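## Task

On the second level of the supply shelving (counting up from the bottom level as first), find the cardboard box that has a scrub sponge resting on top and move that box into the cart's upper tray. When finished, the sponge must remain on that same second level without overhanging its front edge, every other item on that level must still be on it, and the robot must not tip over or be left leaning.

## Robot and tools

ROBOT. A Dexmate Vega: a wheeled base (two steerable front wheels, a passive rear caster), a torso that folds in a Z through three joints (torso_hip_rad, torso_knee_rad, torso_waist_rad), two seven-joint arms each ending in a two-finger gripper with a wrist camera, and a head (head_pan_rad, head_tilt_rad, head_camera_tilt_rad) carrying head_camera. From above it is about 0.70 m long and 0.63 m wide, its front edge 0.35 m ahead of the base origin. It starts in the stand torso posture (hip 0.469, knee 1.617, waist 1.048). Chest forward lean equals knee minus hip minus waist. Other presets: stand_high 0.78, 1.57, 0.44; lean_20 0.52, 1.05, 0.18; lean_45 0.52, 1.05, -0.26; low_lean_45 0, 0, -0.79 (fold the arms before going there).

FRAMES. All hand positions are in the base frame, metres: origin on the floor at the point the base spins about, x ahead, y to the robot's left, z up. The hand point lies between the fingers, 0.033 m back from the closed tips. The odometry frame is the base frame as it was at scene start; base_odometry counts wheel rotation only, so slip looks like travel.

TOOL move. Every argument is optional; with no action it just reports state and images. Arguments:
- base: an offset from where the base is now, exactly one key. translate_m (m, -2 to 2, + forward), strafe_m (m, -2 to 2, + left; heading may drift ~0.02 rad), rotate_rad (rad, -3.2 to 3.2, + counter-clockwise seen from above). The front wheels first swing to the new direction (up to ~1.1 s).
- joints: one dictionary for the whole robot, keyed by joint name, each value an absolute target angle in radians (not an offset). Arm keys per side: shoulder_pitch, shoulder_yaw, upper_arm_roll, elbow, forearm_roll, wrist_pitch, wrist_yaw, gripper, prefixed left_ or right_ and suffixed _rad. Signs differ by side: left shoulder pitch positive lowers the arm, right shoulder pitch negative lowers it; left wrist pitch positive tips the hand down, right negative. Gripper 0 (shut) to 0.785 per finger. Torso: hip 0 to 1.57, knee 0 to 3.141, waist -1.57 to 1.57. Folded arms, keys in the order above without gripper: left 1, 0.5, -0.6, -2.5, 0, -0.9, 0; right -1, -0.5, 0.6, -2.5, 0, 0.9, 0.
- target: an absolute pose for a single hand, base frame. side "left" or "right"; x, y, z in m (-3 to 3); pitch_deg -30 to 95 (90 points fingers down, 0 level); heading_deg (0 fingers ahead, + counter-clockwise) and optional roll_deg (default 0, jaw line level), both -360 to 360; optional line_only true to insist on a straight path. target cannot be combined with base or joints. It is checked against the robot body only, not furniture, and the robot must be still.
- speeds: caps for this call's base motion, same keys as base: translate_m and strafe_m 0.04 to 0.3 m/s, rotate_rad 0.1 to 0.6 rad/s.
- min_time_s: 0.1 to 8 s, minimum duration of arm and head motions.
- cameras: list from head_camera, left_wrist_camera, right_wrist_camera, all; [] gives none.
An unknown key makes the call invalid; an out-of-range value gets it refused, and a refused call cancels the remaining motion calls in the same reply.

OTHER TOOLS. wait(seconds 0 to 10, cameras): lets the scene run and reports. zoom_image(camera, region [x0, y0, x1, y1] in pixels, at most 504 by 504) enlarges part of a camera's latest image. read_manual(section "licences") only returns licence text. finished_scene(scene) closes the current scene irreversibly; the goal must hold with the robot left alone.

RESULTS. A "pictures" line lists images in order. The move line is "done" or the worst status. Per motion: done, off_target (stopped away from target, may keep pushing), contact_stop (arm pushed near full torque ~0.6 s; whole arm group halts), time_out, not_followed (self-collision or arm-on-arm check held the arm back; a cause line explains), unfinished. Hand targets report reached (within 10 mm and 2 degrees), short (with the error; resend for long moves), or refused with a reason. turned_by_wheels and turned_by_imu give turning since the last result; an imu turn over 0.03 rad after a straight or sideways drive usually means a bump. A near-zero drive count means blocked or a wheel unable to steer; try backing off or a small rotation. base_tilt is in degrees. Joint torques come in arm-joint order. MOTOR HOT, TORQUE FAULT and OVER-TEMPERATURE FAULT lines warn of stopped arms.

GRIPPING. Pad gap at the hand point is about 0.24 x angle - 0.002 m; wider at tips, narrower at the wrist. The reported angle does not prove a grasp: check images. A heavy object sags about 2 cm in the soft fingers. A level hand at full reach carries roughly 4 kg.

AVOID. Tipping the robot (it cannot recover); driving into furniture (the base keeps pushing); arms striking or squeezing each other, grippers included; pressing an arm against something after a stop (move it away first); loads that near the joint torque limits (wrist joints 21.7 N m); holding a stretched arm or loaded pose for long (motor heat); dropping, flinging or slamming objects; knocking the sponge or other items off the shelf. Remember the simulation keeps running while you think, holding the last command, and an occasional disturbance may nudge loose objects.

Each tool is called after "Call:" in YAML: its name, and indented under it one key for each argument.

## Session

Call:
move:
  joints: {"head_pan_rad":-1.2,"head_camera_tilt_rad":0.2}
  cameras: ["head_camera"]

Scene clock: 1.47 s.
Joint torques (N m): left_arm=[7.42 0.3 0.81 -4.7 -0.05 -2.61 0.13] | right_arm=[-4.38 -0.29 0.89 -5.16 0.06 2.38 -0.14]
move: done
base_odometry: x=+0.000 y=+0.000 heading=+0.000
turned_by_wheels: +0.000
turned_by_imu: +0.000
base_tilt: forward=+0.2 right=+0.3
base_status: not commanded
joint_positions: torso_hip_rad=+0.469 torso_knee_rad=+1.617 torso_waist_rad=+1.048 left_shoulder_pitch_rad=+2.207 left_shoulder_yaw_rad=-0.004 left_upper_arm_roll_rad=-0.018 left_elbow_rad=-1.107 left_forearm_roll_rad=-0.008 left_wrist_pitch_rad=-0.518 left_wrist_yaw_rad=+0.011 left_gripper_rad=+0.005 right_shoulder_pitch_rad=-2.186 right_shoulder_yaw_rad=-0.016 right_upper_arm_roll_rad=-0.019 right_elbow_rad=-1.087 right_forearm_roll_rad=-0.017 right_wrist_pitch_rad=+0.491 right_wrist_yaw_rad=+0.011 right_gripper_rad=+0.005 head_pan_rad=-1.199 head_tilt_rad=+0.000 head_camera_tilt_rad=+0.199
joint_status: all done
chest: x=-0.0111 y=+0.0000 z=+1.4155 quat_wxyz=(+0.999, +0.000, +0.050, +0.000) (m; base frame)
left_hand: x=+0.2019 y=+0.2451 z=+0.6135 quat_wxyz=(+0.430, -0.012, +0.902, +0.013) pitch_deg=+39.0 heading_deg=+2.4 roll_deg=+0.9 back=up (m; base frame)
right_hand: x=+0.2001 y=-0.2164 z=+0.6013 quat_wxyz=(+0.418, -0.022, +0.908, +0.011) pitch_deg=+40.6 heading_deg=+2.8 roll_deg=+0.1 back=up (m; base frame)
pictures: head_camera
camera_calibration:
head_camera: T_world_to_cam=[[-0.922107, -0.37052, 0.111501, -0.208888], [-0.186572, 0.173309, -0.967034, 1.46581], [0.338982, -0.912512, -0.228939, 0.327421], [0, 0, 0, 1]] pos_world=[-0.0301266, -0.0326599, 1.51574]

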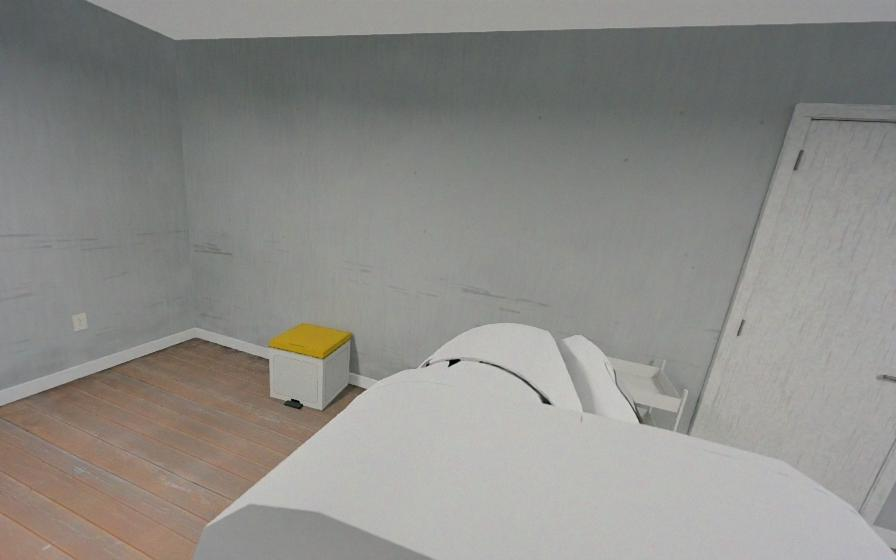

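Call:
move:
  joints: {"head_pan_rad":0,"head_camera_tilt_rad":0.2}
  cameras: ["head_camera"]

Scene clock: 3.27 s.
Joint torques (N m): left_arm=[7.79 0.07 1.03 -4.11 -0.09 -3.1 -0.03] | right_arm=[-4.1 -1.31 0.07 -4.38 0.19 2.4 -0.31]
move: done
base_odometry: x=+0.000 y=+0.000 heading=+0.000
turned_by_wheels: +0.000
turned_by_imu: +0.000
base_tilt: forward=+0.2 right=+0.3
base_status: not commanded
joint_positions: torso_hip_rad=+0.469 torso_knee_rad=+1.617 torso_waist_rad=+1.048 left_shoulder_pitch_rad=+2.207 left_shoulder_yaw_rad=-0.004 left_upper_arm_roll_rad=-0.018 left_elbow_rad=-1.107 left_forearm_roll_rad=-0.008 left_wrist_pitch_rad=-0.518 left_wrist_yaw_rad=+0.011 left_gripper_rad=+0.005 right_shoulder_pitch_rad=-2.186 right_shoulder_yaw_rad=-0.016 right_upper_arm_roll_rad=-0.019 right_elbow_rad=-1.087 right_forearm_roll_rad=-0.017 right_wrist_pitch_rad=+0.491 right_wrist_yaw_rad=+0.011 right_gripper_rad=+0.005 head_pan_rad=-0.001 head_tilt_rad=+0.000 head_camera_tilt_rad=+0.199
joint_status: all done
chest: x=-0.0111 y=+0.0000 z=+1.4155 quat_wxyz=(+0.999, +0.000, +0.050, +0.000) (m; base frame)
left_hand: x=+0.2019 y=+0.2451 z=+0.6135 quat_wxyz=(+0.430, -0.012, +0.902, +0.013) pitch_deg=+39.0 heading_deg=+2.4 roll_deg=+0.9 back=up (m; base frame)
right_hand: x=+0.2001 y=-0.2164 z=+0.6013 quat_wxyz=(+0.418, -0.022, +0.908, +0.011) pitch_deg=+40.6 heading_deg=+2.8 roll_deg=+0.1 back=up (m; base frame)
pictures: head_camera
camera_calibration:
head_camera: T_world_to_cam=[[0.00936522, -0.999796, 0.0178932, 0.00275585], [-0.290859, -0.019844, -0.95656, 1.44204], [0.95672, 0.00375399, -0.290985, 0.467768], [0, 0, 0, 1]] pos_world=[-0.0281195, 0.029615, 1.51546]

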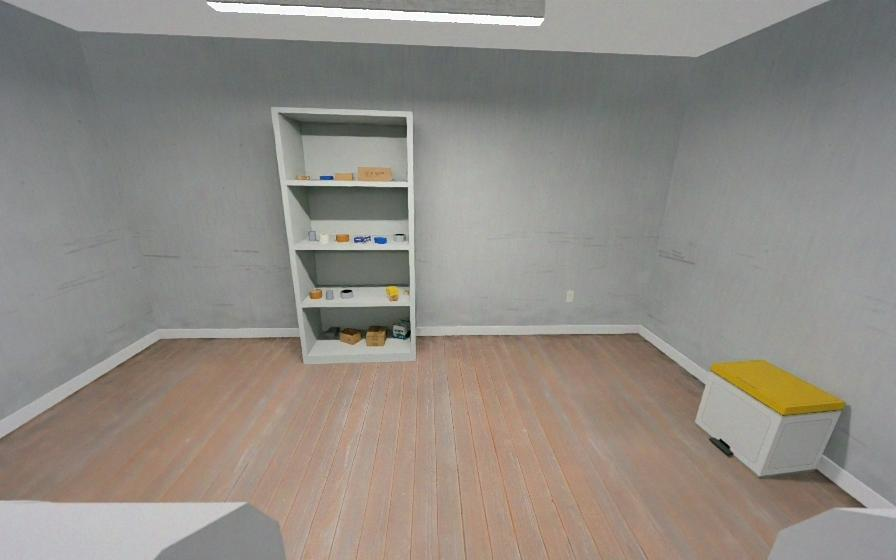

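Call:
move:
  base: {"rotate_rad": 0.03}
  joints: {"head_camera_tilt_rad":0.6,"left_wrist_pitch_rad":0.2,"left_elbow_rad":-1.5}
  cameras: []

Call:
move:
  base: {"translate_m": 1.66}
  joints: {"torso_hip_rad":0.1,"torso_knee_rad":1.0,"torso_waist_rad":0.8,"left_shoulder_pitch_rad":1.372,"left_shoulder_yaw_rad":0,"left_upper_arm_roll_rad":0,"left_elbow_rad":-1.744,"left_forearm_roll_rad":0,"left_wrist_pitch_rad":1.072,"left_wrist_yaw_rad":0,"left_gripper_rad":0.5}
  cameras: ["head_camera","left_wrist_camera"]

Scene clock: 10.47 s.
Joint torques (N m): left_arm=[5.95 -0.08 0.91 -6.06 -0.02 -1.71 0.12] | right_arm=[-6.13 -0.15 -0.43 -4.49 0.03 2.86 -0.25]
move: done
base_odometry: x=+0.000 y=+0.000 heading=+0.030
turned_by_wheels: +0.030
turned_by_imu: +0.029
base_tilt: forward=+0.1 right=+0.4
base_status: done
joint_positions: torso_hip_rad=+0.469 torso_knee_rad=+1.617 torso_waist_rad=+1.048 left_shoulder_pitch_rad=+2.207 left_shoulder_yaw_rad=-0.004 left_upper_arm_roll_rad=-0.018 left_elbow_rad=-1.497 left_forearm_roll_rad=-0.008 left_wrist_pitch_rad=+0.195 left_wrist_yaw_rad=+0.011 left_gripper_rad=+0.005 right_shoulder_pitch_rad=-2.186 right_shoulder_yaw_rad=-0.016 right_upper_arm_roll_rad=-0.019 right_elbow_rad=-1.087 right_forearm_roll_rad=-0.017 right_wrist_pitch_rad=+0.491 right_wrist_yaw_rad=+0.011 right_gripper_rad=+0.005 head_pan_rad=-0.001 head_tilt_rad=+0.000 head_camera_tilt_rad=+0.599
joint_status: all done
chest: x=-0.0111 y=+0.0000 z=+1.4155 quat_wxyz=(+0.999, +0.000, +0.050, +0.000) (m; base frame)
left_hand: x=+0.1994 y=+0.2433 z=+0.5683 quat_wxyz=(+0.279, -0.011, +0.960, +0.010) pitch_deg=+57.6 heading_deg=+2.7 roll_deg=+1.3 back=up (m; base frame)
right_hand: x=+0.2001 y=-0.2164 z=+0.6013 quat_wxyz=(+0.418, -0.022, +0.908, +0.011) pitch_deg=+40.6 heading_deg=+2.8 roll_deg=+0.1 back=up (m; base frame)
pictures: none
No camera images: "cameras" was empty.

Scene clock: 17.73 s.
Joint torques (N m): left_arm=[-21.1 2.88 3.12 -10.92 0.15 -2.31 -0.06] | right_arm=[-3.22 1.06 0.72 -4.47 -0.09 2.04 -0.33]
move: done
base_odometry: x=+1.659 y=+0.047 heading=+0.030
turned_by_wheels: +0.001
turned_by_imu: -0.005
base_tilt: forward=+0.2 right=+0.3
base_status: done
joint_positions: torso_hip_rad=+0.100 torso_knee_rad=+1.000 torso_waist_rad=+0.800 left_shoulder_pitch_rad=+1.372 left_shoulder_yaw_rad=+0.000 left_upper_arm_roll_rad=+0.000 left_elbow_rad=-1.744 left_forearm_roll_rad=+0.000 left_wrist_pitch_rad=+1.072 left_wrist_yaw_rad=+0.000 left_gripper_rad=+0.500 right_shoulder_pitch_rad=-2.186 right_shoulder_yaw_rad=-0.016 right_upper_arm_roll_rad=-0.019 right_elbow_rad=-1.087 right_forearm_roll_rad=-0.017 right_wrist_pitch_rad=+0.491 right_wrist_yaw_rad=+0.011 right_gripper_rad=+0.005 head_pan_rad=-0.001 head_tilt_rad=+0.000 head_camera_tilt_rad=+0.599
joint_status: all done
chest: x=-0.0400 y=+0.0000 z=+1.2527 quat_wxyz=(+0.999, +0.000, +0.050, +0.000) (m; base frame)
left_hand: x=+0.6101 y=+0.2293 z=+0.6816 quat_wxyz=(+0.375, +0.000, +0.927, +0.000) pitch_deg=+45.9 heading_deg=+0.0 roll_deg=+0.0 back=up (m; base frame)
right_hand: x=+0.1712 y=-0.2164 z=+0.4386 quat_wxyz=(+0.418, -0.022, +0.908, +0.011) pitch_deg=+40.6 heading_deg=+2.8 roll_deg=+0.1 back=up (m; base frame)
pictures: head_camera, left_wrist_camera
camera_calibration:
head_camera: T_world_to_cam=[[0.0156829, -0.999797, 0.0126268, 0.0135621], [-0.640462, -0.0197423, -0.767736, 0.991388], [0.76783, 0.00395332, -0.640642, 0.889297], [0, 0, 0, 1]] pos_world=[-0.0480946, 0.029616, 1.33067]
left_wrist_camera: T_world_to_cam=[[0.00505029, -0.999534, 0.0300942, 0.201789], [-0.778068, -0.0228322, -0.627765, 0.970562], [0.62816, -0.0202449, -0.777821, 0.305093], [0, 0, 0, 1]] pos_world=[0.562496, 0.230032, 0.84052]

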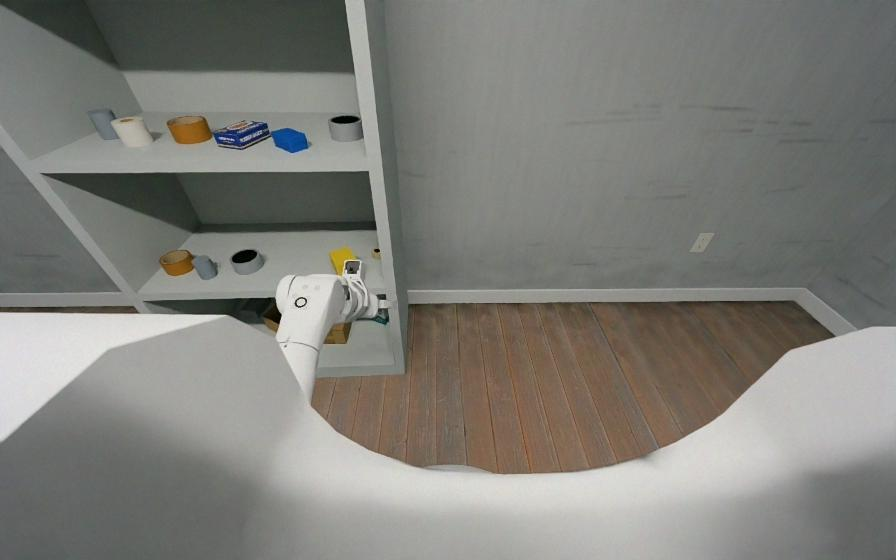

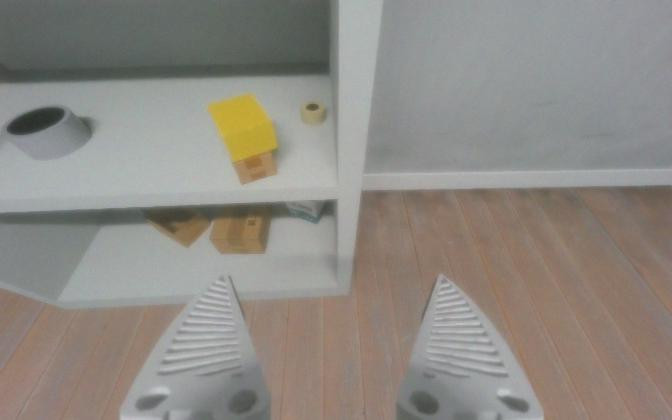

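Call:
move:
  base: {"rotate_rad": 0.33}
  joints: {"left_gripper_rad":0.35}
  cameras: []

Call:
move:
  base: {"strafe_m": -0.17}
  cameras: ["left_wrist_camera","head_camera"]

Scene clock: 21.47 s.
Joint torques (N m): left_arm=[-20.19 3.05 2.47 -10.41 -0.02 -2.1 0.1] | right_arm=[-5.22 -0.3 1.14 -4.94 0.05 2.85 -0.35]
move: done
base_odometry: x=+1.660 y=+0.047 heading=+0.360
turned_by_wheels: +0.330
turned_by_imu: +0.323
base_tilt: forward=+0.1 right=+0.3
base_status: done
joint_positions: torso_hip_rad=+0.100 torso_knee_rad=+1.000 torso_waist_rad=+0.800 left_shoulder_pitch_rad=+1.372 left_shoulder_yaw_rad=+0.000 left_upper_arm_roll_rad=+0.000 left_elbow_rad=-1.744 left_forearm_roll_rad=+0.000 left_wrist_pitch_rad=+1.072 left_wrist_yaw_rad=+0.000 left_gripper_rad=+0.350 right_shoulder_pitch_rad=-2.186 right_shoulder_yaw_rad=-0.016 right_upper_arm_roll_rad=-0.019 right_elbow_rad=-1.087 right_forearm_roll_rad=-0.017 right_wrist_pitch_rad=+0.491 right_wrist_yaw_rad=+0.011 right_gripper_rad=+0.005 head_pan_rad=-0.001 head_tilt_rad=+0.000 head_camera_tilt_rad=+0.599
joint_status: all done
chest: x=-0.0400 y=+0.0000 z=+1.2527 quat_wxyz=(+0.999, +0.000, +0.050, +0.000) (m; base frame)
left_hand: x=+0.6101 y=+0.2293 z=+0.6817 quat_wxyz=(+0.375, +0.000, +0.927, +0.000) pitch_deg=+45.9 heading_deg=+0.0 roll_deg=+0.0 back=up (m; base frame)
right_hand: x=+0.1712 y=-0.2164 z=+0.4386 quat_wxyz=(+0.418, -0.022, +0.908, +0.011) pitch_deg=+40.6 heading_deg=+2.8 roll_deg=+0.1 back=up (m; base frame)
pictures: none
No camera images: "cameras" was empty.

Scene clock: 23.97 s.
Joint torques (N m): left_arm=[-20.62 2.22 1.99 -10.53 0.12 -2.73 0.08] | right_arm=[-4.1 -0.7 1.03 -4.76 0.03 2.42 -0.08]
move: done
base_odometry: x=+1.719 y=-0.112 heading=+0.359
turned_by_wheels: -0.001
turned_by_imu: -0.002
base_tilt: forward=+0.2 right=+0.3
base_status: done
joint_positions: torso_hip_rad=+0.100 torso_knee_rad=+1.000 torso_waist_rad=+0.800 left_shoulder_pitch_rad=+1.372 left_shoulder_yaw_rad=+0.000 left_upper_arm_roll_rad=+0.000 left_elbow_rad=-1.744 left_forearm_roll_rad=+0.000 left_wrist_pitch_rad=+1.072 left_wrist_yaw_rad=+0.000 left_gripper_rad=+0.350 right_shoulder_pitch_rad=-2.186 right_shoulder_yaw_rad=-0.016 right_upper_arm_roll_rad=-0.019 right_elbow_rad=-1.087 right_forearm_roll_rad=-0.017 right_wrist_pitch_rad=+0.491 right_wrist_yaw_rad=+0.011 right_gripper_rad=+0.005 head_pan_rad=+0.000 head_tilt_rad=+0.000 head_camera_tilt_rad=+0.599
joint_status: not commanded
chest: x=-0.0400 y=+0.0000 z=+1.2527 quat_wxyz=(+0.999, +0.000, +0.050, +0.000) (m; base frame)
left_hand: x=+0.6101 y=+0.2293 z=+0.6817 quat_wxyz=(+0.375, +0.000, +0.927, +0.000) pitch_deg=+45.9 heading_deg=+0.0 roll_deg=+0.0 back=up (m; base frame)
right_hand: x=+0.1712 y=-0.2164 z=+0.4386 quat_wxyz=(+0.418, -0.022, +0.908, +0.011) pitch_deg=+40.6 heading_deg=+2.8 roll_deg=+0.1 back=up (m; base frame)
pictures: head_camera, left_wrist_camera
camera_calibration:
head_camera: T_world_to_cam=[[0.0157577, -0.999797, 0.0125605, 0.0136543], [-0.64046, -0.0197393, -0.767737, 0.99139], [0.767829, 0.00405329, -0.640641, 0.889294], [0, 0, 0, 1]] pos_world=[-0.0480948, 0.0296163, 1.33067]
left_wrist_camera: T_world_to_cam=[[0.00497009, -0.999537, 0.0300321, 0.201884], [-0.778069, -0.0227308, -0.627768, 0.970604], [0.62816, -0.020247, -0.777821, 0.305172], [0, 0, 0, 1]] pos_world=[0.562496, 0.230032, 0.84062]

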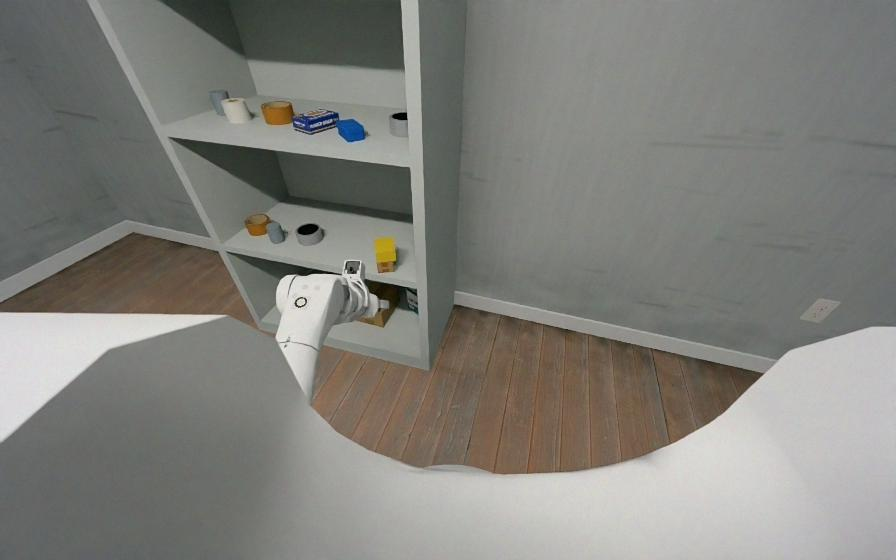

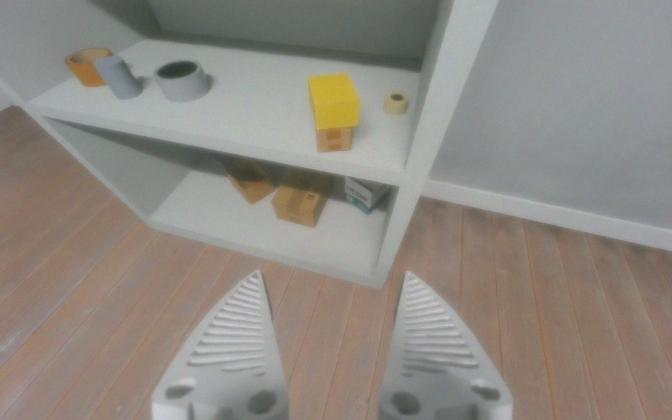

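Call:
move:
  base: {"translate_m": 0.34}
  joints: {"left_gripper_rad":0.5}
  cameras: ["left_wrist_camera","head_camera"]

Scene clock: 27.63 s.
Joint torques (N m): left_arm=[-21.4 1.55 2.21 -11.05 0.05 -2.85 0.12] | right_arm=[-4.26 0.4 0.34 -4.54 -0.34 3.5 -0.2]
move: done
base_odometry: x=+2.038 y=+0.007 heading=+0.360
turned_by_wheels: +0.001
turned_by_imu: +0.001
base_tilt: forward=+0.1 right=+0.3
base_status: done
joint_positions: torso_hip_rad=+0.100 torso_knee_rad=+1.000 torso_waist_rad=+0.800 left_shoulder_pitch_rad=+1.372 left_shoulder_yaw_rad=+0.000 left_upper_arm_roll_rad=+0.000 left_elbow_rad=-1.744 left_forearm_roll_rad=+0.000 left_wrist_pitch_rad=+1.072 left_wrist_yaw_rad=+0.000 left_gripper_rad=+0.500 right_shoulder_pitch_rad=-2.186 right_shoulder_yaw_rad=-0.016 right_upper_arm_roll_rad=-0.019 right_elbow_rad=-1.087 right_forearm_roll_rad=-0.017 right_wrist_pitch_rad=+0.491 right_wrist_yaw_rad=+0.011 right_gripper_rad=+0.005 head_pan_rad=+0.000 head_tilt_rad=+0.000 head_camera_tilt_rad=+0.599
joint_status: all done
chest: x=-0.0400 y=+0.0000 z=+1.2527 quat_wxyz=(+0.999, +0.000, +0.050, +0.000) (m; base frame)
left_hand: x=+0.6101 y=+0.2293 z=+0.6817 quat_wxyz=(+0.375, +0.000, +0.927, +0.000) pitch_deg=+45.9 heading_deg=+0.0 roll_deg=+0.0 back=up (m; base frame)
right_hand: x=+0.1712 y=-0.2164 z=+0.4386 quat_wxyz=(+0.418, -0.022, +0.908, +0.011) pitch_deg=+40.6 heading_deg=+2.8 roll_deg=+0.1 back=up (m; base frame)
pictures: head_camera, left_wrist_camera
camera_calibration:
head_camera: T_world_to_cam=[[0.0157589, -0.999797, 0.0125619, 0.0136525], [-0.64046, -0.0197412, -0.767737, 0.99139], [0.767829, 0.00405331, -0.640642, 0.889294], [0, 0, 0, 1]] pos_world=[-0.0480948, 0.0296163, 1.33067]
left_wrist_camera: T_world_to_cam=[[0.00496983, -0.999537, 0.0300319, 0.201885], [-0.778069, -0.0227305, -0.627768, 0.970604], [0.62816, -0.020247, -0.777821, 0.305172], [0, 0, 0, 1]] pos_world=[0.562496, 0.230032, 0.84062]

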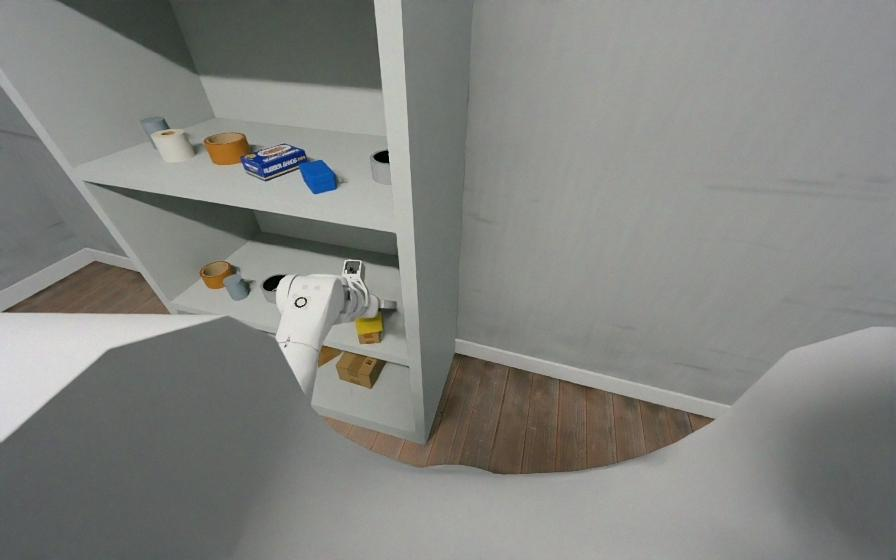

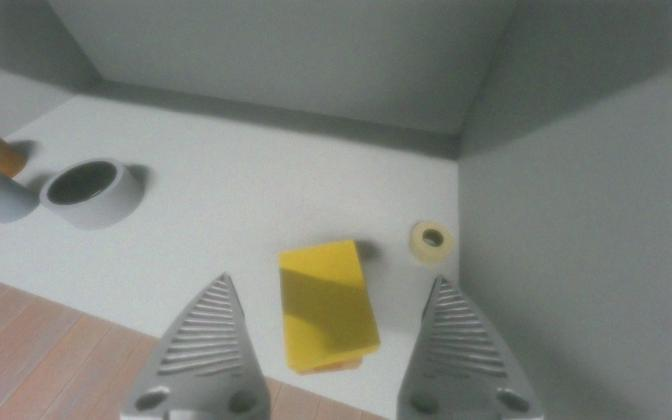

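Call:
move:
  joints: {"left_shoulder_pitch_rad":1.319,"left_elbow_rad":-1.3295,"left_wrist_pitch_rad":0.71}
  cameras: ["left_wrist_camera"]

Scene clock: 31.17 s.
Joint torques (N m): left_arm=[-16.96 0.17 2.01 -5.46 -1.18 -0.79 -0.8] | right_arm=[-3.72 0.05 1.36 -3.86 -0.04 3.56 -0.02]
move: done
base_odometry: x=+2.038 y=+0.007 heading=+0.360
turned_by_wheels: +0.000
turned_by_imu: +0.001
base_tilt: forward=+0.2 right=+0.3
base_status: not commanded
joint_positions: torso_hip_rad=+0.100 torso_knee_rad=+1.000 torso_waist_rad=+0.800 left_shoulder_pitch_rad=+1.320 left_shoulder_yaw_rad=+0.000 left_upper_arm_roll_rad=+0.000 left_elbow_rad=-1.335 left_forearm_roll_rad=+0.000 left_wrist_pitch_rad=+0.715 left_wrist_yaw_rad=+0.000 left_gripper_rad=+0.500 right_shoulder_pitch_rad=-2.186 right_shoulder_yaw_rad=-0.016 right_upper_arm_roll_rad=-0.019 right_elbow_rad=-1.087 right_forearm_roll_rad=-0.017 right_wrist_pitch_rad=+0.491 right_wrist_yaw_rad=+0.011 right_gripper_rad=+0.005 head_pan_rad=+0.000 head_tilt_rad=+0.000 head_camera_tilt_rad=+0.599
joint_status: all done
chest: x=-0.0400 y=+0.0000 z=+1.2527 quat_wxyz=(+0.999, +0.000, +0.050, +0.000) (m; base frame)
left_hand: x=+0.6213 y=+0.2295 z=+0.5907 quat_wxyz=(+0.376, +0.000, +0.927, +0.000) pitch_deg=+45.8 heading_deg=+0.0 roll_deg=+0.0 back=up (m; base frame)
right_hand: x=+0.1712 y=-0.2164 z=+0.4386 quat_wxyz=(+0.418, -0.022, +0.908, +0.011) pitch_deg=+40.6 heading_deg=+2.8 roll_deg=+0.1 back=up (m; base frame)
pictures: left_wrist_camera
camera_calibration:
left_wrist_camera: T_world_to_cam=[[0.00514695, -0.999553, 0.0294425, 0.205007], [-0.777346, -0.0225206, -0.62867, 0.922253], [0.629052, -0.0196513, -0.777115, 0.226305], [0, 0, 0, 1]] pos_world=[0.573497, 0.230133, 0.749621]

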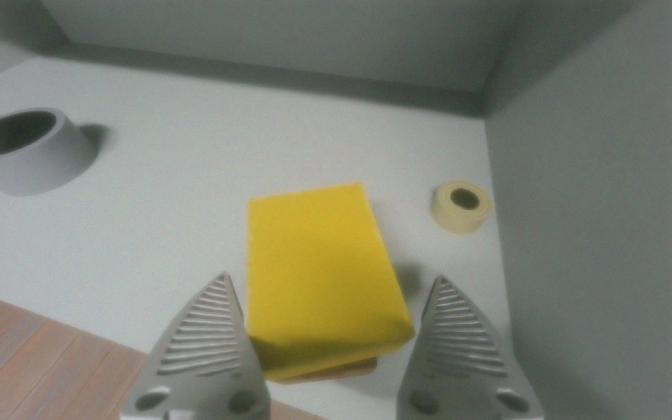

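Call:
move:
  joints: {"left_gripper_rad":0.2}
  cameras: []

Call:
move:
  base: {"strafe_m": 0.2}
  joints: {"left_shoulder_pitch_rad":1.343,"left_elbow_rad":-1.548,"left_wrist_pitch_rad":0.905}
  cameras: []

Call:
move:
  base: {"translate_m": 0.075}
  cameras: ["left_wrist_camera","head_camera"]

Scene clock: 33.47 s.
Joint torques (N m): left_arm=[-16.34 -1.15 2.16 -7.08 -0.12 -1.61 0.01] | right_arm=[-5.51 0.17 0.07 -4.86 0.1 2.43 -0.11]
move: done
base_odometry: x=+2.038 y=+0.007 heading=+0.360
turned_by_wheels: +0.000
turned_by_imu: +0.001
base_tilt: forward=+0.1 right=+0.4
base_status: not commanded
joint_positions: torso_hip_rad=+0.100 torso_knee_rad=+1.000 torso_waist_rad=+0.800 left_shoulder_pitch_rad=+1.319 left_shoulder_yaw_rad=+0.000 left_upper_arm_roll_rad=+0.000 left_elbow_rad=-1.330 left_forearm_roll_rad=+0.000 left_wrist_pitch_rad=+0.710 left_wrist_yaw_rad=+0.000 left_gripper_rad=+0.201 right_shoulder_pitch_rad=-2.186 right_shoulder_yaw_rad=-0.016 right_upper_arm_roll_rad=-0.019 right_elbow_rad=-1.087 right_forearm_roll_rad=-0.017 right_wrist_pitch_rad=+0.491 right_wrist_yaw_rad=+0.011 right_gripper_rad=+0.005 head_pan_rad=+0.000 head_tilt_rad=+0.000 head_camera_tilt_rad=+0.599
joint_status: all done
chest: x=-0.0400 y=+0.0000 z=+1.2527 quat_wxyz=(+0.999, +0.000, +0.050, +0.000) (m; base frame)
left_hand: x=+0.6212 y=+0.2294 z=+0.5895 quat_wxyz=(+0.376, +0.000, +0.927, +0.000) pitch_deg=+45.8 heading_deg=+0.0 roll_deg=+0.0 back=up (m; base frame)
right_hand: x=+0.1712 y=-0.2164 z=+0.4386 quat_wxyz=(+0.418, -0.022, +0.908, +0.011) pitch_deg=+40.6 heading_deg=+2.8 roll_deg=+0.1 back=up (m; base frame)
pictures: none
No camera images: "cameras" was empty.

Scene clock: 36.47 s.
Joint torques (N m): left_arm=[-13.62 -0.12 1.71 -11.59 0 -2.9 -0.04] | right_arm=[-5.02 -1.44 0.35 -4.74 -0.09 3.14 -0.04]
move: done
base_odometry: x=+1.967 y=+0.194 heading=+0.359
turned_by_wheels: -0.001
turned_by_imu: +0.006
base_tilt: forward=+0.2 right=+0.2
base_status: done
joint_positions: torso_hip_rad=+0.100 torso_knee_rad=+1.000 torso_waist_rad=+0.800 left_shoulder_pitch_rad=+1.343 left_shoulder_yaw_rad=+0.000 left_upper_arm_roll_rad=+0.000 left_elbow_rad=-1.546 left_forearm_roll_rad=+0.000 left_wrist_pitch_rad=+0.904 left_wrist_yaw_rad=+0.000 left_gripper_rad=+0.200 right_shoulder_pitch_rad=-2.186 right_shoulder_yaw_rad=-0.016 right_upper_arm_roll_rad=-0.019 right_elbow_rad=-1.087 right_forearm_roll_rad=-0.017 right_wrist_pitch_rad=+0.491 right_wrist_yaw_rad=+0.011 right_gripper_rad=+0.005 head_pan_rad=+0.000 head_tilt_rad=+0.000 head_camera_tilt_rad=+0.599
joint_status: all done
chest: x=-0.0400 y=+0.0000 z=+1.2527 quat_wxyz=(+0.999, +0.000, +0.050, +0.000) (m; base frame)
left_hand: x=+0.6211 y=+0.2293 z=+0.6388 quat_wxyz=(+0.376, +0.000, +0.927, +0.000) pitch_deg=+45.9 heading_deg=+0.0 roll_deg=+0.0 back=up (m; base frame)
right_hand: x=+0.1712 y=-0.2164 z=+0.4386 quat_wxyz=(+0.418, -0.022, +0.908, +0.011) pitch_deg=+40.6 heading_deg=+2.8 roll_deg=+0.1 back=up (m; base frame)
pictures: none
No camera images: "cameras" was empty.

Scene clock: 38.60 s.
Joint torques (N m): left_arm=[-15.04 -0.77 1.91 -11.23 -0.09 -3.16 0.04] | right_arm=[-5.69 -1.91 0.22 -4.19 -0.11 2.53 -0.02]
move: done
base_odometry: x=+2.038 y=+0.220 heading=+0.358
turned_by_wheels: -0.001
turned_by_imu: -0.004
base_tilt: forward=+0.2 right=+0.4
base_status: done
joint_positions: torso_hip_rad=+0.100 torso_knee_rad=+1.000 torso_waist_rad=+0.800 left_shoulder_pitch_rad=+1.343 left_shoulder_yaw_rad=+0.000 left_upper_arm_roll_rad=+0.000 left_elbow_rad=-1.548 left_forearm_roll_rad=+0.000 left_wrist_pitch_rad=+0.905 left_wrist_yaw_rad=+0.000 left_gripper_rad=+0.200 right_shoulder_pitch_rad=-2.186 right_shoulder_yaw_rad=-0.016 right_upper_arm_roll_rad=-0.019 right_elbow_rad=-1.087 right_forearm_roll_rad=-0.017 right_wrist_pitch_rad=+0.491 right_wrist_yaw_rad=+0.011 right_gripper_rad=+0.005 head_pan_rad=+0.000 head_tilt_rad=+0.000 head_camera_tilt_rad=+0.599
joint_status: not commanded
chest: x=-0.0399 y=+0.0000 z=+1.2527 quat_wxyz=(+0.999, +0.000, +0.050, +0.000) (m; base frame)
left_hand: x=+0.6210 y=+0.2293 z=+0.6391 quat_wxyz=(+0.376, +0.000, +0.927, +0.000) pitch_deg=+45.9 heading_deg=+0.0 roll_deg=+0.0 back=up (m; base frame)
right_hand: x=+0.1712 y=-0.2164 z=+0.4385 quat_wxyz=(+0.418, -0.022, +0.908, +0.011) pitch_deg=+40.6 heading_deg=+2.8 roll_deg=+0.1 back=up (m; base frame)
pictures: head_camera, left_wrist_camera
camera_calibration:
head_camera: T_world_to_cam=[[0.0157586, -0.999797, 0.0125608, 0.0136538], [-0.64051, -0.0197405, -0.767696, 0.991332], [0.767788, 0.00405246, -0.640691, 0.889358], [0, 0, 0, 1]] pos_world=[-0.0480951, 0.0296163, 1.33067]
left_wrist_camera: T_world_to_cam=[[0.00494789, -0.999541, 0.0298927, 0.203234], [-0.77798, -0.0226288, -0.627881, 0.952358], [0.628269, -0.0201493, -0.777735, 0.265036], [0, 0, 0, 1]] pos_world=[0.573396, 0.230032, 0.79802]

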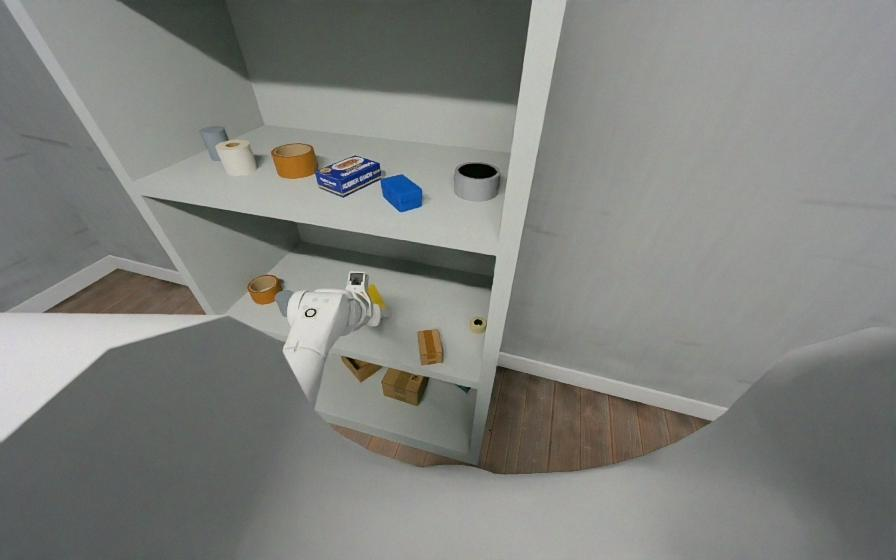

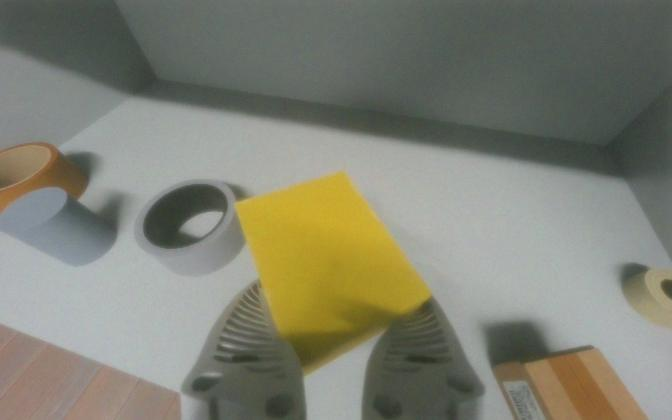

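Call:
move:
  joints: {"left_shoulder_pitch_rad":1.258,"left_elbow_rad":-1.0655,"left_wrist_pitch_rad":0.5075}
  cameras: ["left_wrist_camera"]

Scene clock: 42.60 s.
Joint torques (N m): left_arm=[-10.58 0.34 1.58 2.42 -0.26 2.04 -0.19] | right_arm=[-4.47 -2.16 0.1 -5.6 -0.16 2.7 0.04]
move: done
base_odometry: x=+2.037 y=+0.220 heading=+0.358
turned_by_wheels: +0.000
turned_by_imu: +0.001
base_tilt: forward=+0.1 right=+0.3
base_status: not commanded
joint_positions: torso_hip_rad=+0.100 torso_knee_rad=+1.000 torso_waist_rad=+0.800 left_shoulder_pitch_rad=+1.259 left_shoulder_yaw_rad=+0.000 left_upper_arm_roll_rad=+0.000 left_elbow_rad=-1.072 left_forearm_roll_rad=+0.000 left_wrist_pitch_rad=+0.511 left_wrist_yaw_rad=+0.000 left_gripper_rad=+0.200 right_shoulder_pitch_rad=-2.186 right_shoulder_yaw_rad=-0.016 right_upper_arm_roll_rad=-0.019 right_elbow_rad=-1.087 right_forearm_roll_rad=-0.017 right_wrist_pitch_rad=+0.491 right_wrist_yaw_rad=+0.011 right_gripper_rad=+0.005 head_pan_rad=+0.000 head_tilt_rad=+0.000 head_camera_tilt_rad=+0.599
joint_status: all done
chest: x=-0.0408 y=+0.0000 z=+1.2527 quat_wxyz=(+0.999, +0.000, +0.050, +0.000) (m; base frame)
left_hand: x=+0.6219 y=+0.2293 z=+0.5469 quat_wxyz=(+0.377, +0.000, +0.926, +0.000) pitch_deg=+45.7 heading_deg=+0.0 roll_deg=+0.0 back=up (m; base frame)
right_hand: x=+0.1712 y=-0.2164 z=+0.4388 quat_wxyz=(+0.418, -0.022, +0.908, +0.011) pitch_deg=+40.5 heading_deg=+2.8 roll_deg=+0.1 back=up (m; base frame)
pictures: left_wrist_camera
camera_calibration:
left_wrist_camera: T_world_to_cam=[[0.00490711, -0.999543, 0.0298307, 0.206059], [-0.775826, -0.0226269, -0.63054, 0.895361], [0.630927, -0.0200493, -0.775583, 0.189935], [0, 0, 0, 1]] pos_world=[0.573798, 0.230032, 0.705724]

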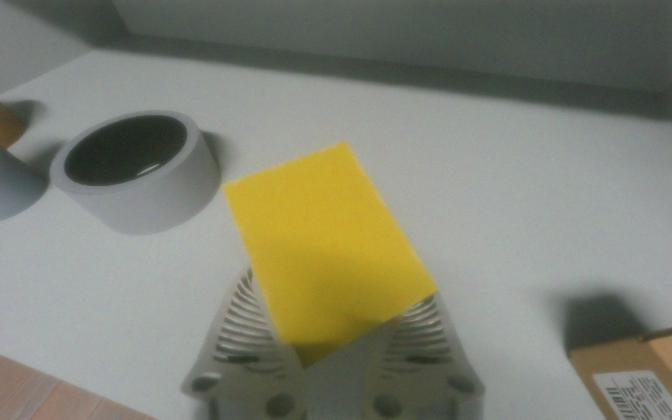

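Call:
move:
  joints: {"left_gripper_rad":0.5}
  cameras: []

Call:
move:
  base: {"translate_m": -0.07}
  joints: {"left_shoulder_pitch_rad":1.343,"left_elbow_rad":-1.548,"left_wrist_pitch_rad":0.905}
  cameras: []

Call:
move:
  base: {"strafe_m": -0.2}
  joints: {"left_shoulder_pitch_rad":1.372,"left_elbow_rad":-1.744,"left_wrist_pitch_rad":1.072}
  cameras: ["left_wrist_camera","head_camera"]

Scene clock: 43.93 s.
Joint torques (N m): left_arm=[-8.32 -0.57 1.52 -0.29 -0.28 2.49 0.02] | right_arm=[-4.46 -0.03 0.69 -4.78 -0.01 2.37 0.1]
move: done
base_odometry: x=+2.038 y=+0.220 heading=+0.358
turned_by_wheels: +0.000
turned_by_imu: +0.000
base_tilt: forward=+0.1 right=+0.3
base_status: not commanded
joint_positions: torso_hip_rad=+0.100 torso_knee_rad=+1.000 torso_waist_rad=+0.800 left_shoulder_pitch_rad=+1.258 left_shoulder_yaw_rad=+0.000 left_upper_arm_roll_rad=+0.000 left_elbow_rad=-1.066 left_forearm_roll_rad=+0.000 left_wrist_pitch_rad=+0.507 left_wrist_yaw_rad=+0.000 left_gripper_rad=+0.500 right_shoulder_pitch_rad=-2.186 right_shoulder_yaw_rad=-0.016 right_upper_arm_roll_rad=-0.019 right_elbow_rad=-1.087 right_forearm_roll_rad=-0.017 right_wrist_pitch_rad=+0.491 right_wrist_yaw_rad=+0.011 right_gripper_rad=+0.005 head_pan_rad=+0.000 head_tilt_rad=+0.000 head_camera_tilt_rad=+0.599
joint_status: all done
chest: x=-0.0405 y=+0.0000 z=+1.2527 quat_wxyz=(+0.999, +0.000, +0.050, +0.000) (m; base frame)
left_hand: x=+0.6218 y=+0.2293 z=+0.5457 quat_wxyz=(+0.377, +0.000, +0.926, +0.000) pitch_deg=+45.7 heading_deg=+0.0 roll_deg=+0.0 back=up (m; base frame)
right_hand: x=+0.1712 y=-0.2164 z=+0.4387 quat_wxyz=(+0.418, -0.022, +0.908, +0.011) pitch_deg=+40.6 heading_deg=+2.8 roll_deg=+0.1 back=up (m; base frame)
pictures: none
No camera images: "cameras" was empty.

Scene clock: 47.27 s.
Joint torques (N m): left_arm=[-14.67 -1.46 2.23 -9.92 -0.08 -3.03 0.05] | right_arm=[-3.33 -0.03 0.72 -3.75 0.02 2.5 0.1]
move: done
base_odometry: x=+1.972 y=+0.196 heading=+0.358
turned_by_wheels: +0.000
turned_by_imu: +0.002
base_tilt: forward=+0.2 right=+0.3
base_status: done
joint_positions: torso_hip_rad=+0.100 torso_knee_rad=+1.000 torso_waist_rad=+0.800 left_shoulder_pitch_rad=+1.342 left_shoulder_yaw_rad=+0.000 left_upper_arm_roll_rad=+0.000 left_elbow_rad=-1.542 left_forearm_roll_rad=+0.000 left_wrist_pitch_rad=+0.901 left_wrist_yaw_rad=+0.000 left_gripper_rad=+0.500 right_shoulder_pitch_rad=-2.186 right_shoulder_yaw_rad=-0.016 right_upper_arm_roll_rad=-0.019 right_elbow_rad=-1.087 right_forearm_roll_rad=-0.017 right_wrist_pitch_rad=+0.491 right_wrist_yaw_rad=+0.011 right_gripper_rad=+0.005 head_pan_rad=+0.000 head_tilt_rad=+0.000 head_camera_tilt_rad=+0.599
joint_status: all done
chest: x=-0.0401 y=+0.0000 z=+1.2527 quat_wxyz=(+0.999, +0.000, +0.050, +0.000) (m; base frame)
left_hand: x=+0.6214 y=+0.2294 z=+0.6382 quat_wxyz=(+0.376, +0.000, +0.927, +0.000) pitch_deg=+45.9 heading_deg=+0.0 roll_deg=+0.0 back=up (m; base frame)
right_hand: x=+0.1712 y=-0.2164 z=+0.4386 quat_wxyz=(+0.418, -0.022, +0.908, +0.011) pitch_deg=+40.6 heading_deg=+2.8 roll_deg=+0.1 back=up (m; base frame)
pictures: none
No camera images: "cameras" was empty.

Scene clock: 50.33 s.
Joint torques (N m): left_arm=[-13.63 -1.12 1.76 -10.19 -0.03 -2.38 0.04] | right_arm=[-6.21 -0.42 0.3 -4.13 -0.32 2.22 -0.03]
move: done
base_odometry: x=+2.042 y=+0.009 heading=+0.359
turned_by_wheels: +0.001
turned_by_imu: +0.004
base_tilt: forward=+0.2 right=+0.3
base_status: done
joint_positions: torso_hip_rad=+0.100 torso_knee_rad=+1.000 torso_waist_rad=+0.800 left_shoulder_pitch_rad=+1.372 left_shoulder_yaw_rad=+0.000 left_upper_arm_roll_rad=+0.000 left_elbow_rad=-1.743 left_forearm_roll_rad=+0.000 left_wrist_pitch_rad=+1.071 left_wrist_yaw_rad=+0.000 left_gripper_rad=+0.500 right_shoulder_pitch_rad=-2.186 right_shoulder_yaw_rad=-0.016 right_upper_arm_roll_rad=-0.019 right_elbow_rad=-1.087 right_forearm_roll_rad=-0.017 right_wrist_pitch_rad=+0.491 right_wrist_yaw_rad=+0.011 right_gripper_rad=+0.005 head_pan_rad=+0.000 head_tilt_rad=+0.000 head_camera_tilt_rad=+0.599
joint_status: all done
chest: x=-0.0401 y=+0.0000 z=+1.2527 quat_wxyz=(+0.999, +0.000, +0.050, +0.000) (m; base frame)
left_hand: x=+0.6103 y=+0.2293 z=+0.6816 quat_wxyz=(+0.376, +0.000, +0.927, +0.000) pitch_deg=+45.9 heading_deg=+0.0 roll_deg=+0.0 back=up (m; base frame)
right_hand: x=+0.1712 y=-0.2164 z=+0.4386 quat_wxyz=(+0.418, -0.022, +0.908, +0.011) pitch_deg=+40.6 heading_deg=+2.8 roll_deg=+0.1 back=up (m; base frame)
pictures: head_camera, left_wrist_camera
camera_calibration:
head_camera: T_world_to_cam=[[0.0157568, -0.999797, 0.0125629, 0.0136526], [-0.640402, -0.0197403, -0.767786, 0.991394], [0.767878, 0.00405258, -0.640583, 0.889295], [0, 0, 0, 1]] pos_world=[-0.0481945, 0.0296163, 1.33067]
left_wrist_camera: T_world_to_cam=[[0.00493962, -0.999541, 0.0298947, 0.20202], [-0.777804, -0.0226293, -0.628099, 0.970726], [0.628487, -0.0201497, -0.777559, 0.304604], [0, 0, 0, 1]] pos_world=[0.562597, 0.230032, 0.840521]

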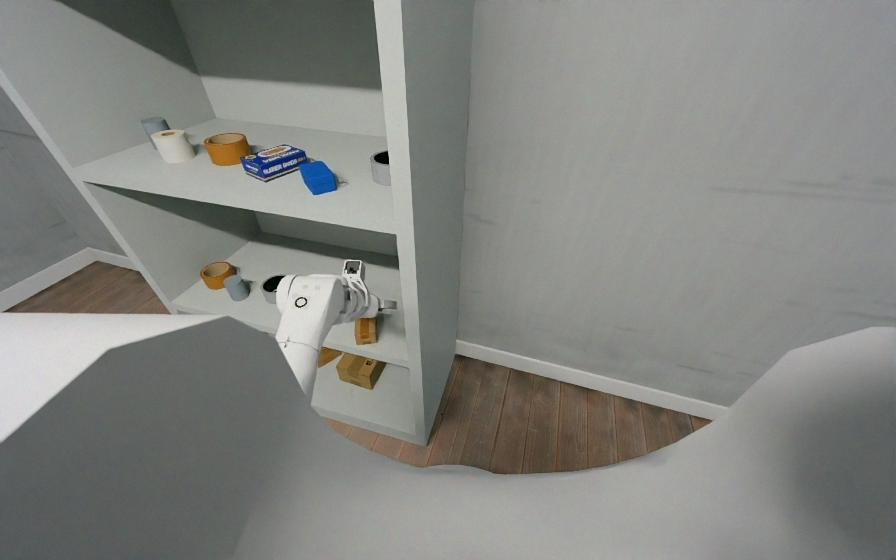

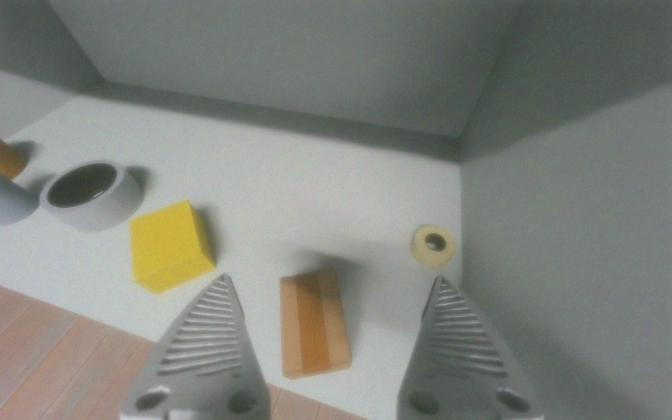

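Call:
move:
  joints: {"left_shoulder_yaw_rad":0.027,"left_shoulder_pitch_rad":1.245,"left_elbow_rad":-1.11,"left_wrist_pitch_rad":0.565}
  cameras: ["left_wrist_camera"]

Call:
move:
  joints: {"left_gripper_rad":0.18}
  cameras: ["left_wrist_camera"]

Scene clock: 55.07 s.
Joint torques (N m): left_arm=[-17.04 2.22 1.49 -4.49 0.31 -1.67 0.24] | right_arm=[-4.02 -2.13 0.62 -6.09 -0.09 2.59 -0.25]
move: done
base_odometry: x=+2.042 y=+0.009 heading=+0.359
turned_by_wheels: +0.000
turned_by_imu: +0.001
base_tilt: forward=+0.1 right=+0.4
base_status: not commanded
joint_positions: torso_hip_rad=+0.100 torso_knee_rad=+1.000 torso_waist_rad=+0.800 left_shoulder_pitch_rad=+1.246 left_shoulder_yaw_rad=+0.027 left_upper_arm_roll_rad=+0.000 left_elbow_rad=-1.116 left_forearm_roll_rad=+0.000 left_wrist_pitch_rad=+0.569 left_wrist_yaw_rad=+0.000 left_gripper_rad=+0.500 right_shoulder_pitch_rad=-2.186 right_shoulder_yaw_rad=-0.016 right_upper_arm_roll_rad=-0.019 right_elbow_rad=-1.087 right_forearm_roll_rad=-0.017 right_wrist_pitch_rad=+0.491 right_wrist_yaw_rad=+0.011 right_gripper_rad=+0.005 head_pan_rad=+0.000 head_tilt_rad=+0.000 head_camera_tilt_rad=+0.599
joint_status: all done
chest: x=-0.0402 y=+0.0000 z=+1.2527 quat_wxyz=(+0.999, +0.000, +0.050, +0.000) (m; base frame)
left_hand: x=+0.6312 y=+0.2501 z=+0.5619 quat_wxyz=(+0.376, +0.002, +0.927, +0.013) pitch_deg=+45.8 heading_deg=+1.9 roll_deg=+2.1 back=up (m; base frame)
right_hand: x=+0.1712 y=-0.2164 z=+0.4386 quat_wxyz=(+0.418, -0.022, +0.908, +0.011) pitch_deg=+40.6 heading_deg=+2.8 roll_deg=+0.1 back=up (m; base frame)
pictures: left_wrist_camera
camera_calibration:
left_wrist_camera: T_world_to_cam=[[0.0107953, -0.999933, 0.00407568, 0.237202], [-0.777389, -0.0109562, -0.628925, 0.909502], [0.628927, 0.00362106, -0.777456, 0.192514], [0, 0, 0, 1]] pos_world=[0.583399, 0.246454, 0.720712]

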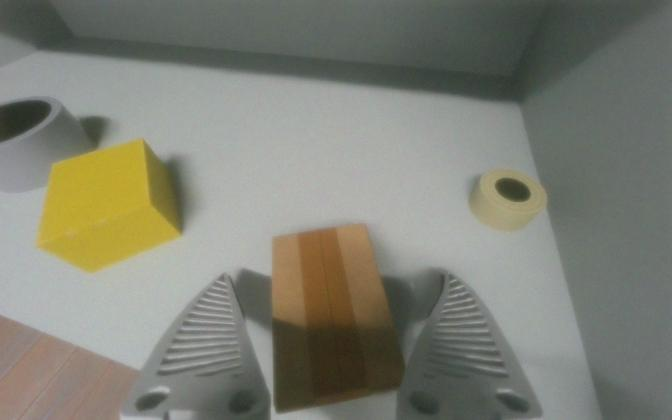

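Scene clock: 55.93 s.
Joint torques (N m): left_arm=[-3.16 0.59 1.39 2.15 -0.19 3.02 -0.43] | right_arm=[-5.43 -1.81 0.09 -4.13 -0.02 3.16 0.08]
move: done
base_odometry: x=+2.042 y=+0.009 heading=+0.359
turned_by_wheels: +0.000
turned_by_imu: +0.000
base_tilt: forward=+0.2 right=+0.3
base_status: not commanded
joint_positions: torso_hip_rad=+0.100 torso_knee_rad=+1.000 torso_waist_rad=+0.800 left_shoulder_pitch_rad=+1.245 left_shoulder_yaw_rad=+0.027 left_upper_arm_roll_rad=+0.000 left_elbow_rad=-1.112 left_forearm_roll_rad=+0.000 left_wrist_pitch_rad=+0.565 left_wrist_yaw_rad=+0.000 left_gripper_rad=+0.180 right_shoulder_pitch_rad=-2.186 right_shoulder_yaw_rad=-0.016 right_upper_arm_roll_rad=-0.019 right_elbow_rad=-1.087 right_forearm_roll_rad=-0.017 right_wrist_pitch_rad=+0.491 right_wrist_yaw_rad=+0.011 right_gripper_rad=+0.005 head_pan_rad=+0.000 head_tilt_rad=+0.000 head_camera_tilt_rad=+0.599
joint_status: all done
chest: x=-0.0403 y=+0.0000 z=+1.2527 quat_wxyz=(+0.999, +0.000, +0.050, +0.000) (m; base frame)
left_hand: x=+0.6322 y=+0.2505 z=+0.5624 quat_wxyz=(+0.377, +0.002, +0.926, +0.013) pitch_deg=+45.7 heading_deg=+1.9 roll_deg=+2.2 back=up (m; base frame)
right_hand: x=+0.1712 y=-0.2164 z=+0.4386 quat_wxyz=(+0.418, -0.022, +0.908, +0.011) pitch_deg=+40.6 heading_deg=+2.8 roll_deg=+0.1 back=up (m; base frame)
pictures: left_wrist_camera
camera_calibration:
left_wrist_camera: T_world_to_cam=[[0.0109941, -0.999933, 0.00350875, 0.237787], [-0.775637, -0.0107425, -0.631088, 0.91071], [0.631084, 0.00421675, -0.775703, 0.189777], [0, 0, 0, 1]] pos_world=[0.584001, 0.246754, 0.721115]

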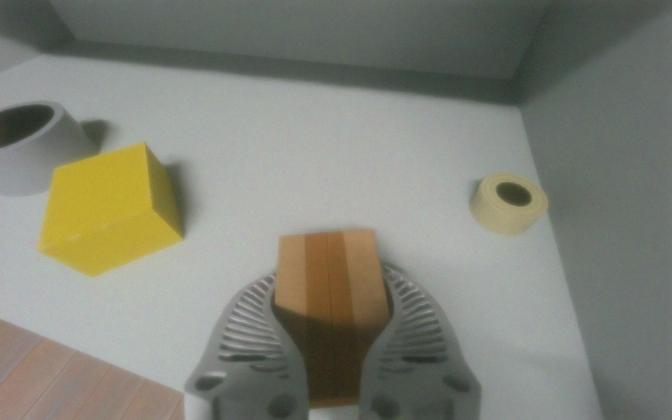

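Call:
move:
  joints: {"left_shoulder_pitch_rad":1.343,"left_elbow_rad":-1.548,"left_wrist_pitch_rad":0.905}
  cameras: ["left_wrist_camera"]

Call:
move:
  base: {"translate_m": -0.4}
  joints: {"left_shoulder_pitch_rad":1.25,"left_elbow_rad":-1.8,"left_wrist_pitch_rad":1.25,"head_camera_tilt_rad":0.35}
  cameras: []

Call:
move:
  base: {"rotate_rad": -2.955}
  cameras: ["head_camera"]

Scene clock: 60.10 s.
Joint torques (N m): left_arm=[-14.64 1.31 1.35 -10.55 0 -2.4 0.16] | right_arm=[-6.12 0.21 0.96 -5.01 -0.14 3.27 -0.11]
move: done
base_odometry: x=+2.042 y=+0.009 heading=+0.359
turned_by_wheels: +0.000
turned_by_imu: +0.001
base_tilt: forward=+0.1 right=+0.4
base_status: not commanded
joint_positions: torso_hip_rad=+0.100 torso_knee_rad=+1.000 torso_waist_rad=+0.800 left_shoulder_pitch_rad=+1.342 left_shoulder_yaw_rad=+0.027 left_upper_arm_roll_rad=+0.000 left_elbow_rad=-1.542 left_forearm_roll_rad=+0.000 left_wrist_pitch_rad=+0.901 left_wrist_yaw_rad=+0.000 left_gripper_rad=+0.180 right_shoulder_pitch_rad=-2.186 right_shoulder_yaw_rad=-0.016 right_upper_arm_roll_rad=-0.019 right_elbow_rad=-1.087 right_forearm_roll_rad=-0.017 right_wrist_pitch_rad=+0.491 right_wrist_yaw_rad=+0.011 right_gripper_rad=+0.005 head_pan_rad=+0.000 head_tilt_rad=+0.000 head_camera_tilt_rad=+0.599
joint_status: all done
chest: x=-0.0402 y=+0.0000 z=+1.2527 quat_wxyz=(+0.999, +0.000, +0.050, +0.000) (m; base frame)
left_hand: x=+0.6213 y=+0.2469 z=+0.6386 quat_wxyz=(+0.376, +0.003, +0.927, +0.013) pitch_deg=+45.8 heading_deg=+1.8 roll_deg=+2.2 back=up (m; base frame)
right_hand: x=+0.1712 y=-0.2164 z=+0.4386 quat_wxyz=(+0.418, -0.022, +0.908, +0.011) pitch_deg=+40.6 heading_deg=+2.8 roll_deg=+0.1 back=up (m; base frame)
pictures: left_wrist_camera
camera_calibration:
left_wrist_camera: T_world_to_cam=[[0.00840884, -0.999959, 0.00323263, 0.23584], [-0.777606, -0.00857144, -0.628693, 0.949523], [0.628696, 0.00277287, -0.777647, 0.258748], [0, 0, 0, 1]] pos_world=[0.573698, 0.243252, 0.797411]

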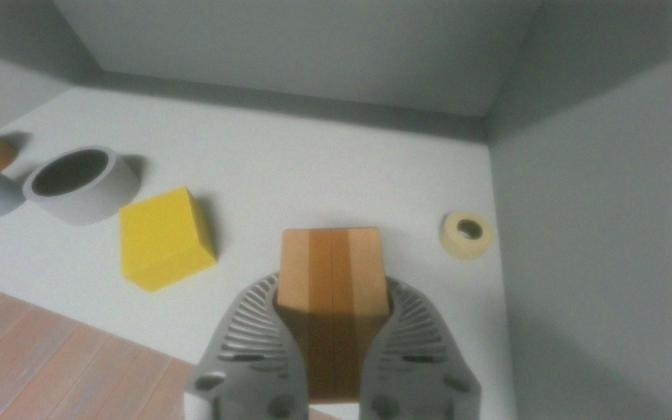

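Scene clock: 63.67 s.
Joint torques (N m): left_arm=[-24.23 1.84 1.27 -11.28 0 -2.29 0.08] | right_arm=[-6.2 -0.87 0.89 -4.8 -0.09 3.41 0.28]
move: done
base_odometry: x=+1.667 y=-0.131 heading=+0.360
turned_by_wheels: +0.001
turned_by_imu: +0.002
base_tilt: forward=+0.1 right=+0.4
base_status: done
joint_positions: torso_hip_rad=+0.100 torso_knee_rad=+1.000 torso_waist_rad=+0.800 left_shoulder_pitch_rad=+1.251 left_shoulder_yaw_rad=+0.027 left_upper_arm_roll_rad=+0.000 left_elbow_rad=-1.799 left_forearm_roll_rad=+0.000 left_wrist_pitch_rad=+1.249 left_wrist_yaw_rad=+0.000 left_gripper_rad=+0.180 right_shoulder_pitch_rad=-2.186 right_shoulder_yaw_rad=-0.016 right_upper_arm_roll_rad=-0.019 right_elbow_rad=-1.087 right_forearm_roll_rad=-0.017 right_wrist_pitch_rad=+0.491 right_wrist_yaw_rad=+0.011 right_gripper_rad=+0.005 head_pan_rad=+0.000 head_tilt_rad=+0.000 head_camera_tilt_rad=+0.351
joint_status: all done
chest: x=-0.0400 y=+0.0000 z=+1.2527 quat_wxyz=(+0.999, +0.000, +0.050, +0.000) (m; base frame)
left_hand: x=+0.6367 y=+0.2456 z=+0.7424 quat_wxyz=(+0.375, +0.002, +0.927, +0.013) pitch_deg=+45.9 heading_deg=+1.9 roll_deg=+2.2 back=up (m; base frame)
right_hand: x=+0.1712 y=-0.2164 z=+0.4386 quat_wxyz=(+0.418, -0.022, +0.908, +0.011) pitch_deg=+40.6 heading_deg=+2.8 roll_deg=+0.1 back=up (m; base frame)
pictures: none
No camera images: "cameras" was empty.

Scene clock: 70.17 s.
Joint torques (N m): left_arm=[-22.93 0.67 0.96 -11.35 0.14 -2.36 0.15] | right_arm=[-5.29 0.02 0.19 -4.74 -0.19 3.16 -0.08]
move: done
base_odometry: x=+1.666 y=-0.131 heading=-2.592
turned_by_wheels: -2.952
turned_by_imu: -2.868
base_tilt: forward=+0.2 right=+0.3
base_status: done
joint_positions: torso_hip_rad=+0.100 torso_knee_rad=+1.000 torso_waist_rad=+0.800 left_shoulder_pitch_rad=+1.250 left_shoulder_yaw_rad=+0.027 left_upper_arm_roll_rad=+0.000 left_elbow_rad=-1.800 left_forearm_roll_rad=+0.000 left_wrist_pitch_rad=+1.250 left_wrist_yaw_rad=+0.000 left_gripper_rad=+0.180 right_shoulder_pitch_rad=-2.186 right_shoulder_yaw_rad=-0.016 right_upper_arm_roll_rad=-0.019 right_elbow_rad=-1.087 right_forearm_roll_rad=-0.017 right_wrist_pitch_rad=+0.491 right_wrist_yaw_rad=+0.011 right_gripper_rad=+0.005 head_pan_rad=+0.000 head_tilt_rad=+0.000 head_camera_tilt_rad=+0.351
joint_status: not commanded
chest: x=-0.0400 y=+0.0000 z=+1.2527 quat_wxyz=(+0.999, +0.000, +0.050, +0.000) (m; base frame)
left_hand: x=+0.6367 y=+0.2456 z=+0.7429 quat_wxyz=(+0.375, +0.002, +0.927, +0.013) pitch_deg=+45.9 heading_deg=+1.9 roll_deg=+2.2 back=up (m; base frame)
right_hand: x=+0.1712 y=-0.2164 z=+0.4386 quat_wxyz=(+0.418, -0.022, +0.908, +0.011) pitch_deg=+40.6 heading_deg=+2.8 roll_deg=+0.1 back=up (m; base frame)
pictures: head_camera
camera_calibration:
head_camera: T_world_to_cam=[[0.0122276, -0.999795, 0.0161433, 0.00854427], [-0.431847, -0.0198414, -0.901729, 1.19051], [0.901864, 0.00405455, -0.432001, 0.628359], [0, 0, 0, 1]] pos_world=[-0.0526829, 0.0296161, 1.34483]

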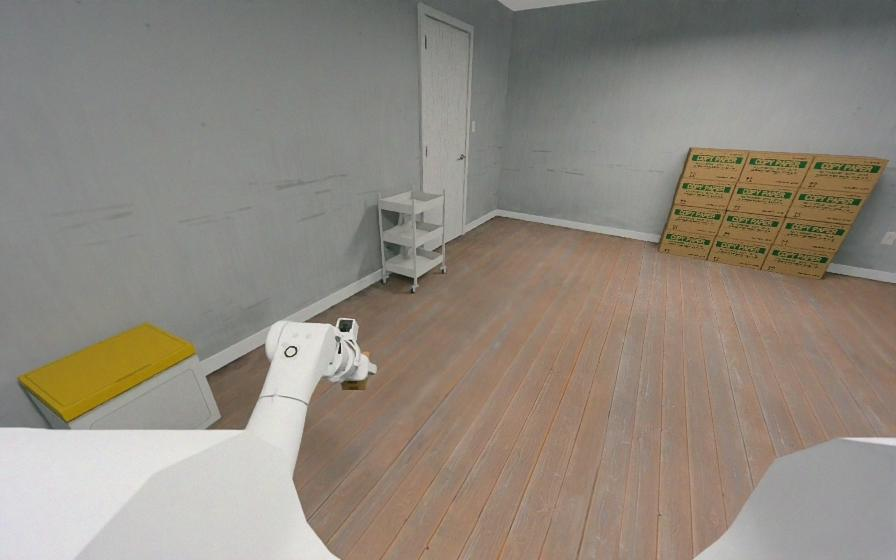

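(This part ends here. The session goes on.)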